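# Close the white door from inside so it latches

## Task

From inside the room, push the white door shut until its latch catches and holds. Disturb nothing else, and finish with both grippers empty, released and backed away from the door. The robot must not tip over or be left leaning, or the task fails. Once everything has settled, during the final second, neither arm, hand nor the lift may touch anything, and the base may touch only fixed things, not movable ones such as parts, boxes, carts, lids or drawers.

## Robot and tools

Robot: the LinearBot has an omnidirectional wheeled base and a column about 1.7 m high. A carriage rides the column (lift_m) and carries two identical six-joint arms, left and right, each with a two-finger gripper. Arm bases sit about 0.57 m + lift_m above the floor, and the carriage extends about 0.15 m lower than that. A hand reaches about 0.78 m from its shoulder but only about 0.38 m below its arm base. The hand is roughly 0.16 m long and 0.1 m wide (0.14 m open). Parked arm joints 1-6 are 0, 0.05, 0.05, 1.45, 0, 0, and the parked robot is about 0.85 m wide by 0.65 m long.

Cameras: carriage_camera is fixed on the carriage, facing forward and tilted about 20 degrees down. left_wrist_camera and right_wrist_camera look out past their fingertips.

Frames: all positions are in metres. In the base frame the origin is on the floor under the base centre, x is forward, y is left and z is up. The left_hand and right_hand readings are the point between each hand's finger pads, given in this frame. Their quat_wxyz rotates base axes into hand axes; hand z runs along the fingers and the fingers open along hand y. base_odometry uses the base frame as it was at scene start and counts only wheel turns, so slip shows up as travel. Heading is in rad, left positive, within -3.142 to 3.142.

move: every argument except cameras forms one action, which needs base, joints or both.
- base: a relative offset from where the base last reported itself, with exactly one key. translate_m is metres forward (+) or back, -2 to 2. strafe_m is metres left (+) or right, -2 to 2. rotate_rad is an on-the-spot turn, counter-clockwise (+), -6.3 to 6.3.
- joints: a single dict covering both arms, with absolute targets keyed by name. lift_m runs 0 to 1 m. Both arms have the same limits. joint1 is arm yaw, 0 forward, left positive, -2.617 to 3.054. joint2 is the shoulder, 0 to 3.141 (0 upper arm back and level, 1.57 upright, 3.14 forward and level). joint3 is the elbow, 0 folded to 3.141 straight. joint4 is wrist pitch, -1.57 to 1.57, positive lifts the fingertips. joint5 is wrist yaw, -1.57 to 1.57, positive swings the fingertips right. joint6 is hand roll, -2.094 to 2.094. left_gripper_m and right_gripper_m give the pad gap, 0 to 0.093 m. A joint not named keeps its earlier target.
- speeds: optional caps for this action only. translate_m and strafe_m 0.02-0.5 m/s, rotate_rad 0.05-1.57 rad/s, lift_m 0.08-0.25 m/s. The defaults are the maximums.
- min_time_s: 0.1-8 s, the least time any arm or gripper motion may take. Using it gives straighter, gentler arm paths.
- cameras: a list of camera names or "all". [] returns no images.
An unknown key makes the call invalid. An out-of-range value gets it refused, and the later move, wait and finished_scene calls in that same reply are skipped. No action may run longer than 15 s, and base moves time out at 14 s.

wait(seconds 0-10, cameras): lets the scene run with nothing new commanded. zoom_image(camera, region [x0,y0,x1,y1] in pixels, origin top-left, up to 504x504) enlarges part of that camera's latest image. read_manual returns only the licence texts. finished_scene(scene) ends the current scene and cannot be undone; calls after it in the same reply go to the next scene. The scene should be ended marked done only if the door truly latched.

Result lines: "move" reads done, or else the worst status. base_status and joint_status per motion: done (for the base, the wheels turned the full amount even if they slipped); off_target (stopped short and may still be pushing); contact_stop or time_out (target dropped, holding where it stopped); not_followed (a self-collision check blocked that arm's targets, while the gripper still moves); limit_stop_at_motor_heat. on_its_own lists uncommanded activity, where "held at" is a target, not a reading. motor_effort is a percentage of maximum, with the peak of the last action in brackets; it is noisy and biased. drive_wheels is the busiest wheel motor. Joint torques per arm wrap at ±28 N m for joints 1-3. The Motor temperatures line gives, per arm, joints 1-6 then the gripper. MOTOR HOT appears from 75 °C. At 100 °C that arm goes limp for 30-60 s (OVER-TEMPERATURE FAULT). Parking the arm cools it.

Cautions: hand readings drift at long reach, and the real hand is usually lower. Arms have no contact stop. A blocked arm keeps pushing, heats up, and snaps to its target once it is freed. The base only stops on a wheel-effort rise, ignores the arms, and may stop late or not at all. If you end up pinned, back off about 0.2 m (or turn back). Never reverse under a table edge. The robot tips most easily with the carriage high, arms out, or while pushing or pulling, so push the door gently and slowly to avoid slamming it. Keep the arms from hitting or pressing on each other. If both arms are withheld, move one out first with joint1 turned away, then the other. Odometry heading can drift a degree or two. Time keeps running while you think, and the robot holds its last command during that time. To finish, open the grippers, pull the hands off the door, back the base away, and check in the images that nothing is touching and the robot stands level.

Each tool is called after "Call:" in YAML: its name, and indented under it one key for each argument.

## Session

Call:
move:
  cameras: ["carriage_camera"]

Scene clock: 0.00 s.
Joint torques (N m): no reading
Motor temperatures (°C): left_arm=[29 33 34 29 27 30 27] | right_arm=[30 32 32 30 29 29 31]
base_odometry: x=+0.000 y=+0.000 heading=+0.000
base_status: not commanded
joint_positions: lift_m=+0.300 left_joint1_rad=-0.008 left_joint2_rad=+0.051 left_joint3_rad=+0.041 left_joint4_rad=+1.440 left_joint5_rad=+0.011 left_joint6_rad=+0.011 left_gripper_m=+0.09396 right_joint1_rad=+0.018 right_joint2_rad=+0.067 right_joint3_rad=+0.063 right_joint4_rad=+1.447 right_joint5_rad=+0.039 right_joint6_rad=-0.006 right_gripper_m=+0.09396
joint_status: not commanded
motor_effort: lift_m=+18 drive_wheels=+0
left_hand: x=+0.2518 y=+0.2950 z=+1.3085 quat_wxyz=(+0.997, +0.006, +0.071, +0.001) (m; base frame)
right_hand: x=+0.2485 y=-0.3032 z=+1.3145 quat_wxyz=(+0.998, +0.018, +0.064, +0.005) (m; base frame)
pictures: carriage_camera
Images, in order (width x height): carriage_camera 672x504.

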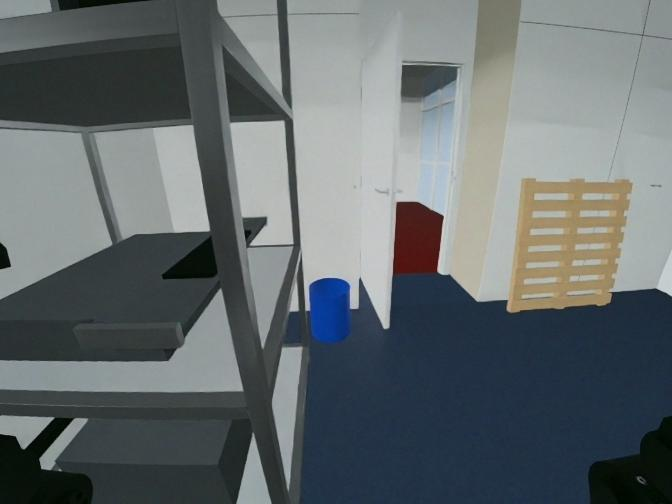

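Call:
move:
  base: {"rotate_rad":0.055}
  joints: {"lift_m":0.05}
  cameras: []

Call:
move:
  base: {"strafe_m":-0.6}
  cameras: ["carriage_camera"]

Call:
move:
  base: {"translate_m":0.98}
  joints: {"left_joint2_rad":2.6,"left_joint3_rad":2.35,"left_joint4_rad":0.25,"left_gripper_m":0}
  min_time_s: 2
  cameras: ["carriage_camera"]

Scene clock: 14.57 s.
Joint torques (N m): left_arm=[-0.1 3.88 5.57 -0.13 0.08 0.05] | right_arm=[-0.09 3.84 6.02 -0.21 -0.09 -0.05]
Motor temperatures (°C): left_arm=[29 33 35 29 27 30 27] | right_arm=[30 33 33 30 29 29 31]
move: done
base_odometry: x=+0.000 y=+0.000 heading=+0.055
base_status: done
joint_positions: lift_m=+0.050 left_joint1_rad=-0.008 left_joint2_rad=+0.051 left_joint3_rad=+0.041 left_joint4_rad=+1.440 left_joint5_rad=+0.011 left_joint6_rad=+0.011 left_gripper_m=+0.09396 right_joint1_rad=+0.018 right_joint2_rad=+0.067 right_joint3_rad=+0.063 right_joint4_rad=+1.446 right_joint5_rad=+0.039 right_joint6_rad=-0.006 right_gripper_m=+0.09396
joint_status: all done
motor_effort: lift_m=+18(20) drive_wheels=-2(9)
left_hand: x=+0.2518 y=+0.2950 z=+1.0584 quat_wxyz=(+0.997, +0.006, +0.071, +0.001) (m; base frame)
right_hand: x=+0.2485 y=-0.3032 z=+1.0644 quat_wxyz=(+0.998, +0.018, +0.064, +0.005) (m; base frame)
pictures: none
No camera images: "cameras" was empty.

Scene clock: 17.93 s.
Joint torques (N m): left_arm=[-0.16 3.96 5.67 -0.11 0.06 0.04] | right_arm=[-0.14 3.86 6.06 -0.2 -0.09 -0.05]
Motor temperatures (°C): left_arm=[29 33 35 29 27 30 27] | right_arm=[30 33 33 30 29 29 31]
move: done
base_odometry: x=+0.032 y=-0.599 heading=+0.054
base_status: done
joint_positions: lift_m=+0.050 left_joint1_rad=-0.007 left_joint2_rad=+0.051 left_joint3_rad=+0.041 left_joint4_rad=+1.440 left_joint5_rad=+0.011 left_joint6_rad=+0.011 left_gripper_m=+0.09396 right_joint1_rad=+0.019 right_joint2_rad=+0.067 right_joint3_rad=+0.063 right_joint4_rad=+1.446 right_joint5_rad=+0.039 right_joint6_rad=-0.006 right_gripper_m=+0.09396
joint_status: not commanded
motor_effort: lift_m=+19(19) drive_wheels=-2(17)
left_hand: x=+0.2518 y=+0.2950 z=+1.0584 quat_wxyz=(+0.997, +0.006, +0.071, +0.001) (m; base frame)
right_hand: x=+0.2486 y=-0.3032 z=+1.0644 quat_wxyz=(+0.998, +0.018, +0.064, +0.005) (m; base frame)
pictures: carriage_camera
Images, in order (width x height): carriage_camera 672x504.

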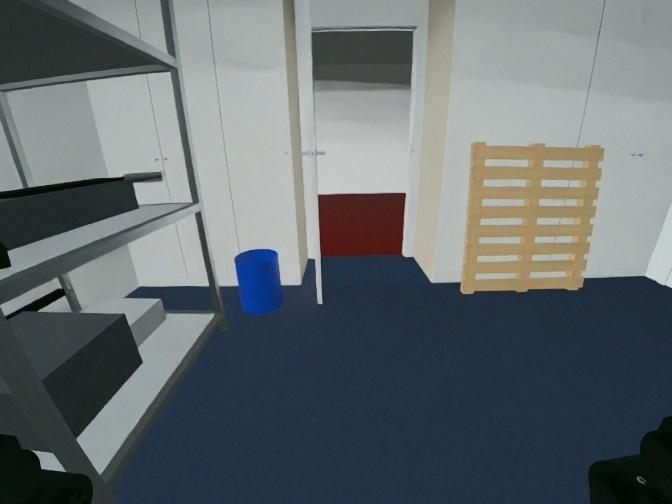

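Scene clock: 22.27 s.
Joint torques (N m): left_arm=[-0.23 -16.14 9.52 1.96 0.12 0.07] | right_arm=[-0.16 3.84 6.08 -0.2 -0.1 -0.06]
Motor temperatures (°C): left_arm=[29 35 36 30 27 30 27] | right_arm=[30 33 33 30 29 29 31]
move: done
base_odometry: x=+1.011 y=-0.547 heading=+0.054
base_status: done
joint_positions: lift_m=+0.050 left_joint1_rad=-0.007 left_joint2_rad=+2.597 left_joint3_rad=+2.322 left_joint4_rad=+0.253 left_joint5_rad=+0.011 left_joint6_rad=+0.011 left_gripper_m=+0.00059 right_joint1_rad=+0.019 right_joint2_rad=+0.067 right_joint3_rad=+0.063 right_joint4_rad=+1.446 right_joint5_rad=+0.039 right_joint6_rad=-0.006 right_gripper_m=+0.09396
joint_status: all done
motor_effort: lift_m=+18(19) drive_wheels=-3(17)
left_hand: x=+0.9589 y=+0.2897 z=+0.8667 quat_wxyz=(+0.699, +0.011, +0.715, -0.003) (m; base frame)
right_hand: x=+0.2487 y=-0.3032 z=+1.0644 quat_wxyz=(+0.998, +0.018, +0.065, +0.005) (m; base frame)
pictures: carriage_camera
Images, in order (width x height): carriage_camera 672x504.

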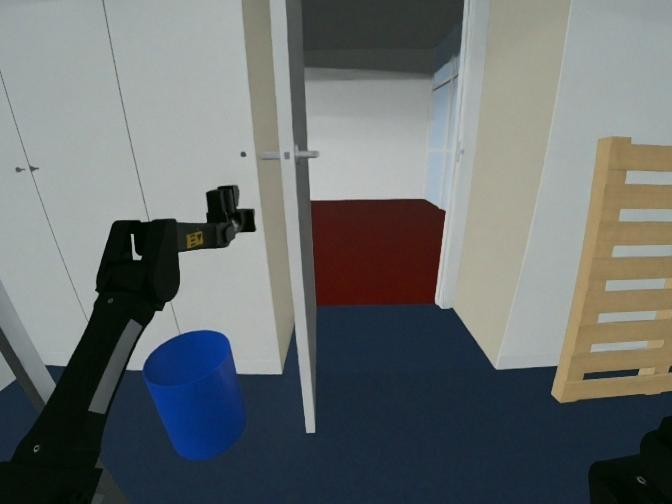

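Call:
move:
  base: {"strafe_m":-0.43}
  joints: {"lift_m":0}
  speeds: {"strafe_m":0.15}
  cameras: []

Call:
move:
  base: {"translate_m":0.17}
  speeds: {"translate_m":0.15}
  cameras: []

Call:
move:
  base: {"strafe_m":-0.25}
  speeds: {"strafe_m":0.15}
  cameras: []

Call:
move:
  base: {"translate_m":0.2}
  speeds: {"translate_m":0.15}
  cameras: ["carriage_camera"]

Call:
move:
  base: {"translate_m":-0.2}
  cameras: []

Call:
move:
  base: {"strafe_m":0.42}
  joints: {"right_joint1_rad":0.06,"right_joint2_rad":2.7,"right_joint3_rad":2.4,"right_joint4_rad":0.3,"right_gripper_m":0,"left_joint2_rad":0.05,"left_joint3_rad":0.05,"left_joint4_rad":1.45}
  min_time_s: 2.5
  cameras: ["carriage_camera"]

Scene clock: 39.33 s.
Joint torques (N m): left_arm=[-0.12 -16.99 8.83 2.09 0.21 0.07] | right_arm=[-0.02 3.79 6.06 -0.19 -0.11 -0.05]
Motor temperatures (°C): left_arm=[29 45 41 33 27 30 27] | right_arm=[30 34 34 30 29 29 31]
move: done
base_odometry: x=+1.034 y=-0.976 heading=+0.054
base_status: done
joint_positions: lift_m=+0.000 left_joint1_rad=-0.010 left_joint2_rad=+2.605 left_joint3_rad=+2.332 left_joint4_rad=+0.241 left_joint5_rad=-0.002 left_joint6_rad=+0.009 left_gripper_m=+0.00058 right_joint1_rad=+0.019 right_joint2_rad=+0.067 right_joint3_rad=+0.063 right_joint4_rad=+1.446 right_joint5_rad=+0.039 right_joint6_rad=-0.006 right_gripper_m=+0.09396
joint_status: all done
motor_effort: lift_m=+18(19) drive_wheels=+0(12)
left_hand: x=+0.9599 y=+0.2899 z=+0.8127 quat_wxyz=(+0.696, +0.006, +0.718, +0.000) (m; base frame)
right_hand: x=+0.2487 y=-0.3032 z=+1.0144 quat_wxyz=(+0.998, +0.018, +0.065, +0.005) (m; base frame)
pictures: none
No camera images: "cameras" was empty.

Scene clock: 41.43 s.
Joint torques (N m): left_arm=[-0.53 -16.96 8.73 2.09 0.27 0.08] | right_arm=[-0.21 3.85 6.08 -0.19 -0.1 -0.04]
Motor temperatures (°C): left_arm=[29 46 41 34 27 30 27] | right_arm=[30 34 34 30 29 29 31]
move: done
base_odometry: x=+1.204 y=-0.967 heading=+0.053
base_status: done
joint_positions: lift_m=+0.000 left_joint1_rad=-0.002 left_joint2_rad=+2.605 left_joint3_rad=+2.332 left_joint4_rad=+0.241 left_joint5_rad=-0.004 left_joint6_rad=+0.008 left_gripper_m=+0.00058 right_joint1_rad=+0.019 right_joint2_rad=+0.067 right_joint3_rad=+0.063 right_joint4_rad=+1.446 right_joint5_rad=+0.039 right_joint6_rad=-0.006 right_gripper_m=+0.09396
joint_status: not commanded
motor_effort: lift_m=+18(19) drive_wheels=-3(13)
left_hand: x=+0.9599 y=+0.2965 z=+0.8127 quat_wxyz=(+0.696, +0.002, +0.718, +0.004) (m; base frame)
right_hand: x=+0.2487 y=-0.3032 z=+1.0144 quat_wxyz=(+0.998, +0.018, +0.065, +0.005) (m; base frame)
pictures: none
No camera images: "cameras" was empty.

Scene clock: 44.00 s.
Joint torques (N m): left_arm=[-0.03 -16.96 8.64 2.1 0.29 0.1] | right_arm=[-0.08 3.84 6.02 -0.19 -0.11 -0.06]
Motor temperatures (°C): left_arm=[29 46 42 35 27 30 27] | right_arm=[30 34 34 30 29 29 31]
move: done
base_odometry: x=+1.218 y=-1.217 heading=+0.054
base_status: done
joint_positions: lift_m=+0.000 left_joint1_rad=-0.008 left_joint2_rad=+2.605 left_joint3_rad=+2.332 left_joint4_rad=+0.241 left_joint5_rad=-0.002 left_joint6_rad=+0.008 left_gripper_m=+0.00058 right_joint1_rad=+0.019 right_joint2_rad=+0.067 right_joint3_rad=+0.063 right_joint4_rad=+1.446 right_joint5_rad=+0.039 right_joint6_rad=-0.006 right_gripper_m=+0.09396
joint_status: not commanded
motor_effort: lift_m=+19(19) drive_wheels=+1(16)
left_hand: x=+0.9599 y=+0.2917 z=+0.8127 quat_wxyz=(+0.696, +0.005, +0.718, +0.001) (m; base frame)
right_hand: x=+0.2487 y=-0.3032 z=+1.0144 quat_wxyz=(+0.998, +0.018, +0.065, +0.005) (m; base frame)
pictures: none
No camera images: "cameras" was empty.

Scene clock: 46.30 s.
Joint torques (N m): left_arm=[-0.31 -16.95 8.68 2.06 0.31 0.09] | right_arm=[-0.17 3.86 6.12 -0.2 -0.1 -0.04]
Motor temperatures (°C): left_arm=[29 47 42 35 27 30 27] | right_arm=[30 34 34 30 29 29 31]
move: done
base_odometry: x=+1.417 y=-1.207 heading=+0.053
base_status: done
joint_positions: lift_m=+0.000 left_joint1_rad=-0.007 left_joint2_rad=+2.605 left_joint3_rad=+2.332 left_joint4_rad=+0.240 left_joint5_rad=-0.004 left_joint6_rad=+0.008 left_gripper_m=+0.00057 right_joint1_rad=+0.019 right_joint2_rad=+0.067 right_joint3_rad=+0.063 right_joint4_rad=+1.446 right_joint5_rad=+0.039 right_joint6_rad=-0.006 right_gripper_m=+0.09396
joint_status: not commanded
motor_effort: lift_m=+18(19) drive_wheels=-4(12)
left_hand: x=+0.9599 y=+0.2928 z=+0.8124 quat_wxyz=(+0.695, +0.004, +0.719, +0.002) (m; base frame)
right_hand: x=+0.2487 y=-0.3032 z=+1.0144 quat_wxyz=(+0.998, +0.018, +0.065, +0.005) (m; base frame)
pictures: carriage_camera
Images, in order (width x height): carriage_camera 672x504.

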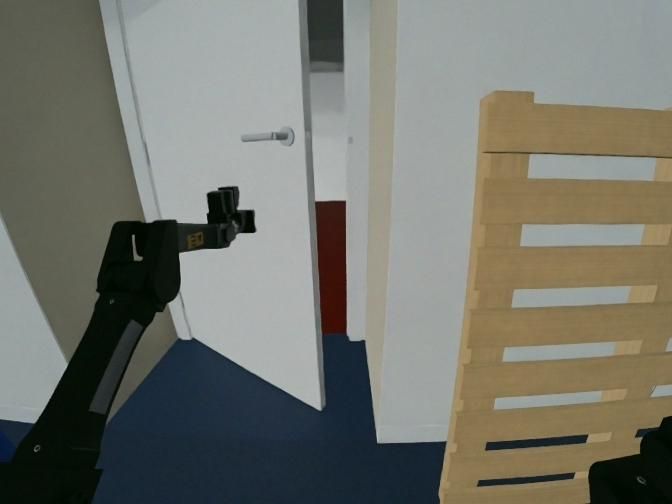

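Scene clock: 48.37 s.
Joint torques (N m): left_arm=[-0.2 -17.05 8.79 2.08 0.27 0.09] | right_arm=[-0.18 3.82 6.05 -0.2 -0.11 -0.05]
Motor temperatures (°C): left_arm=[29 47 42 36 27 30 27] | right_arm=[30 34 34 30 29 29 31]
move: done
base_odometry: x=+1.218 y=-1.217 heading=+0.053
base_status: done
joint_positions: lift_m=+0.000 left_joint1_rad=-0.007 left_joint2_rad=+2.605 left_joint3_rad=+2.332 left_joint4_rad=+0.241 left_joint5_rad=-0.004 left_joint6_rad=+0.008 left_gripper_m=+0.00057 right_joint1_rad=+0.019 right_joint2_rad=+0.067 right_joint3_rad=+0.063 right_joint4_rad=+1.445 right_joint5_rad=+0.039 right_joint6_rad=-0.006 right_gripper_m=+0.09396
joint_status: not commanded
motor_effort: lift_m=+18(19) drive_wheels=+0(11)
left_hand: x=+0.9599 y=+0.2928 z=+0.8126 quat_wxyz=(+0.696, +0.004, +0.718, +0.002) (m; base frame)
right_hand: x=+0.2488 y=-0.3032 z=+1.0143 quat_wxyz=(+0.998, +0.018, +0.065, +0.005) (m; base frame)
pictures: none
No camera images: "cameras" was empty.

Scene clock: 51.30 s.
Joint torques (N m): left_arm=[-0.21 3 4.55 0.07 0.24 0.09] | right_arm=[0.21 -14.75 10.99 2.14 -0.06 -0.05]
Motor temperatures (°C): left_arm=[29 48 42 35 27 30 27] | right_arm=[30 35 35 30 29 29 31]
move: done
base_odometry: x=+1.195 y=-0.798 heading=+0.053
base_status: done
joint_positions: lift_m=+0.000 left_joint1_rad=-0.009 left_joint2_rad=+0.057 left_joint3_rad=+0.057 left_joint4_rad=+1.434 left_joint5_rad=+0.001 left_joint6_rad=+0.008 left_gripper_m=+0.00057 right_joint1_rad=+0.057 right_joint2_rad=+2.688 right_joint3_rad=+2.371 right_joint4_rad=+0.307 right_joint5_rad=+0.039 right_joint6_rad=-0.006 right_gripper_m=+0.00010
joint_status: all done
motor_effort: lift_m=+18(19) drive_wheels=-1(13)
left_hand: x=+0.2501 y=+0.2967 z=+1.0128 quat_wxyz=(+0.998, +0.001, +0.068, +0.000) (m; base frame)
right_hand: x=+0.9688 y=-0.2607 z=+0.7881 quat_wxyz=(+0.704, -0.009, +0.711, +0.004) (m; base frame)
pictures: carriage_camera
Images, in order (width x height): carriage_camera 672x504.

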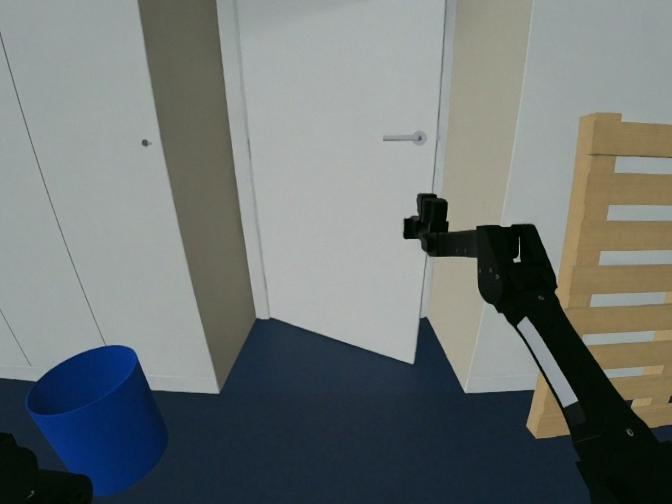

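Call:
move:
  base: {"translate_m":0.53}
  speeds: {"translate_m":0.13}
  cameras: ["carriage_camera"]

Call:
move:
  base: {"translate_m":0.08}
  speeds: {"translate_m":0.06}
  cameras: ["carriage_camera"]

Scene clock: 61.10 s.
Joint torques (N m): left_arm=[-0.09 3.02 4.52 0 0.23 0.1] | right_arm=[-0.79 -14.89 10.99 2.23 0.01 -0.06]
Motor temperatures (°C): left_arm=[29 44 41 33 27 30 28] | right_arm=[30 44 37 33 29 29 31]
move: done
base_odometry: x=+1.724 y=-0.769 heading=+0.054
base_status: done
joint_positions: lift_m=+0.000 left_joint1_rad=-0.009 left_joint2_rad=+0.057 left_joint3_rad=+0.057 left_joint4_rad=+1.442 left_joint5_rad=+0.001 left_joint6_rad=+0.008 left_gripper_m=+0.00057 right_joint1_rad=+0.068 right_joint2_rad=+2.688 right_joint3_rad=+2.371 right_joint4_rad=+0.302 right_joint5_rad=+0.025 right_joint6_rad=-0.006 right_gripper_m=+0.00009
joint_status: not commanded
motor_effort: lift_m=+18(18) drive_wheels=+0(13)
left_hand: x=+0.2483 y=+0.2967 z=+1.0130 quat_wxyz=(+0.998, +0.001, +0.065, +0.000) (m; base frame)
right_hand: x=+0.9683 y=-0.2504 z=+0.7870 quat_wxyz=(+0.702, -0.018, +0.712, +0.013) (m; base frame)
pictures: carriage_camera
Images, in order (width x height): carriage_camera 672x504.

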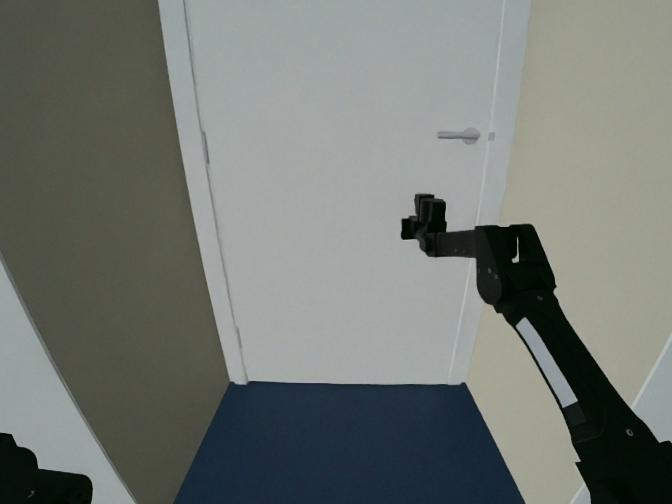

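Scene clock: 62.97 s.
Joint torques (N m): left_arm=[-0.14 3.37 4.6 -0.11 0.21 0.08] | right_arm=[-1.92 -3.88 11.58 6.26 -0.33 -0.03]
Motor temperatures (°C): left_arm=[29 44 40 33 27 30 28] | right_arm=[30 44 38 35 29 29 31]
move: done
base_odometry: x=+1.804 y=-0.765 heading=+0.053
base_status: done
joint_positions: lift_m=+0.000 left_joint1_rad=-0.009 left_joint2_rad=+0.054 left_joint3_rad=+0.056 left_joint4_rad=+1.451 left_joint5_rad=+0.001 left_joint6_rad=+0.008 left_gripper_m=+0.00057 right_joint1_rad=+0.080 right_joint2_rad=+2.567 right_joint3_rad=+2.364 right_joint4_rad=-0.066 right_joint5_rad=+0.069 right_joint6_rad=-0.006 right_gripper_m=+0.00009
joint_status: not commanded
motor_effort: lift_m=+18(18) drive_wheels=+20(36)
left_hand: x=+0.2452 y=+0.2968 z=+1.0129 quat_wxyz=(+0.998, +0.001, +0.059, +0.000) (m; base frame)
right_hand: x=+0.9442 y=-0.2509 z=+0.7819 quat_wxyz=(+0.606, -0.013, +0.795, -0.005) (m; base frame)
pictures: carriage_camera
Images, in order (width x height): carriage_camera 672x504.

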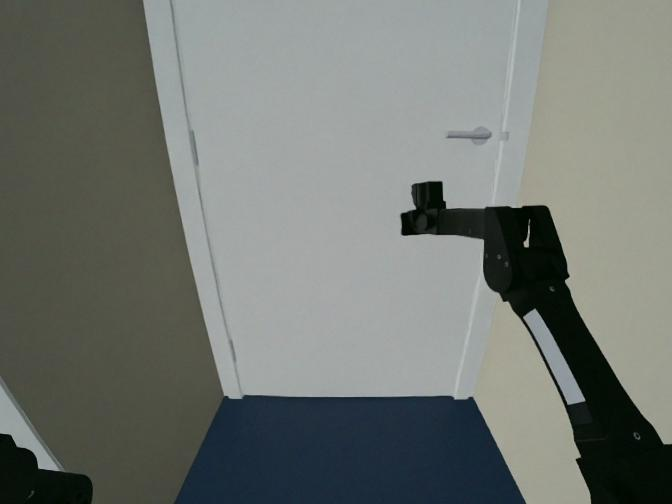

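Call:
move:
  base: {"translate_m":0.05}
  speeds: {"translate_m":0.06}
  cameras: []

Call:
move:
  base: {"translate_m":-0.31}
  speeds: {"translate_m":0.12}
  cameras: []

Call:
move:
  joints: {"right_joint1_rad":0,"right_joint2_rad":0.05,"right_joint3_rad":0.05,"right_joint4_rad":1.45}
  min_time_s: 2
  cameras: ["carriage_camera"]

Call:
zoom_image:
  camera: "carriage_camera"
  region: [400, 90, 500, 170]

Scene clock: 72.00 s.
Joint torques (N m): left_arm=[-0.14 3.3 4.59 -0.1 0.23 0.11] | right_arm=[-3.1 -14.02 12 7.67 0.61 -0.04]
Motor temperatures (°C): left_arm=[29 42 40 32 27 30 28] | right_arm=[30 42 39 51 29 29 31]
move: done
base_odometry: x=+1.853 y=-0.762 heading=+0.053
base_status: done
joint_positions: lift_m=+0.000 left_joint1_rad=-0.009 left_joint2_rad=+0.054 left_joint3_rad=+0.056 left_joint4_rad=+1.452 left_joint5_rad=+0.001 left_joint6_rad=+0.008 left_gripper_m=+0.00057 right_joint1_rad=+0.092 right_joint2_rad=+2.682 right_joint3_rad=+2.356 right_joint4_rad=-0.435 right_joint5_rad=-0.035 right_joint6_rad=-0.008 right_gripper_m=+0.00008
joint_status: not commanded
motor_effort: lift_m=+17(18) drive_wheels=+9(31)
left_hand: x=+0.2450 y=+0.2968 z=+1.0131 quat_wxyz=(+0.998, +0.001, +0.058, +0.000) (m; base frame)
right_hand: x=+0.8977 y=-0.2284 z=+0.6207 quat_wxyz=(+0.393, -0.052, +0.917, +0.032) (m; base frame)
pictures: none
No camera images: "cameras" was empty.

Scene clock: 75.43 s.
Joint torques (N m): left_arm=[0.02 3.43 4.63 -0.16 0.24 0.07] | right_arm=[-0.02 -19.58 10.24 2.4 0.05 -0.04]
Motor temperatures (°C): left_arm=[29 41 40 32 27 30 28] | right_arm=[30 47 40 51 29 29 31]
move: done
base_odometry: x=+1.544 y=-0.779 heading=+0.053
base_status: done
joint_positions: lift_m=+0.000 left_joint1_rad=-0.009 left_joint2_rad=+0.054 left_joint3_rad=+0.056 left_joint4_rad=+1.452 left_joint5_rad=+0.001 left_joint6_rad=+0.008 left_gripper_m=+0.00057 right_joint1_rad=+0.059 right_joint2_rad=+2.739 right_joint3_rad=+2.378 right_joint4_rad=+0.291 right_joint5_rad=+0.027 right_joint6_rad=-0.008 right_gripper_m=+0.00008
joint_status: not commanded
motor_effort: lift_m=+18(18) drive_wheels=+0(9)
left_hand: x=+0.2450 y=+0.2968 z=+1.0130 quat_wxyz=(+0.998, +0.001, +0.058, +0.000) (m; base frame)
right_hand: x=+0.9726 y=-0.2570 z=+0.7505 quat_wxyz=(+0.682, -0.015, +0.731, +0.008) (m; base frame)
pictures: none
No camera images: "cameras" was empty.

Scene clock: 77.87 s.
Joint torques (N m): left_arm=[-0.13 3.51 4.71 -0.14 0.19 0.09] | right_arm=[-0.79 3 4.94 -0.06 0.01 -0.04]
Motor temperatures (°C): left_arm=[29 41 40 32 27 30 28] | right_arm=[30 47 39 49 29 29 31]
move: done
base_odometry: x=+1.544 y=-0.779 heading=+0.053
base_status: not commanded
joint_positions: lift_m=+0.000 left_joint1_rad=-0.009 left_joint2_rad=+0.054 left_joint3_rad=+0.056 left_joint4_rad=+1.452 left_joint5_rad=+0.001 left_joint6_rad=+0.008 left_gripper_m=+0.00057 right_joint1_rad=+0.008 right_joint2_rad=+0.058 right_joint3_rad=+0.059 right_joint4_rad=+1.438 right_joint5_rad=+0.028 right_joint6_rad=-0.008 right_gripper_m=+0.00008
joint_status: all done
motor_effort: lift_m=+18(18) drive_wheels=+1(5)
left_hand: x=+0.2450 y=+0.2968 z=+1.0130 quat_wxyz=(+0.998, +0.001, +0.058, +0.000) (m; base frame)
right_hand: x=+0.2488 y=-0.3018 z=+1.0134 quat_wxyz=(+0.998, +0.014, +0.066, -0.001) (m; base frame)
pictures: carriage_camera
Images, in order (width x height): carriage_camera 672x504.

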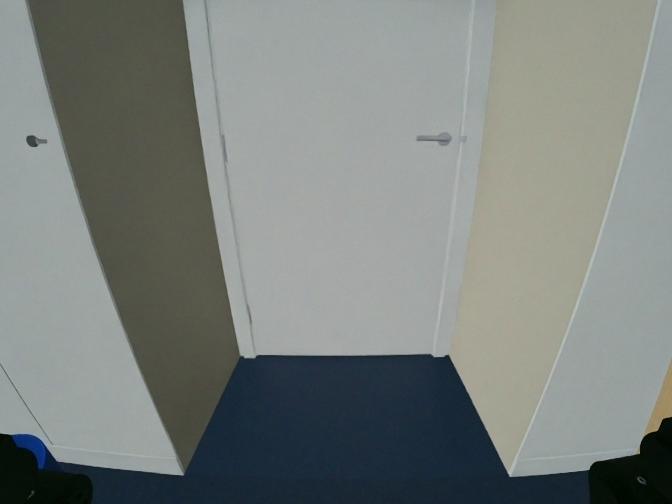

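Scaled by 5.040 from the camera's 672x504 image, which has a finer 960x720 frame.

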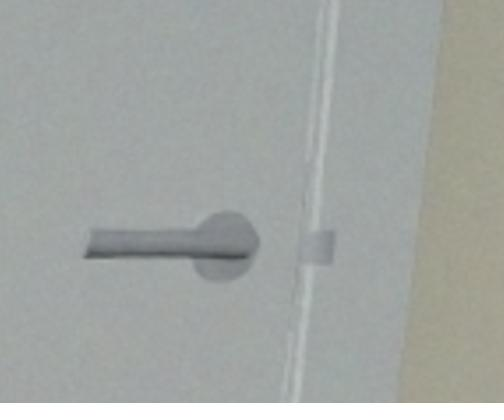

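Call:
finished_scene:
  scene: 3
  done: true

The scene is finished: the task was done.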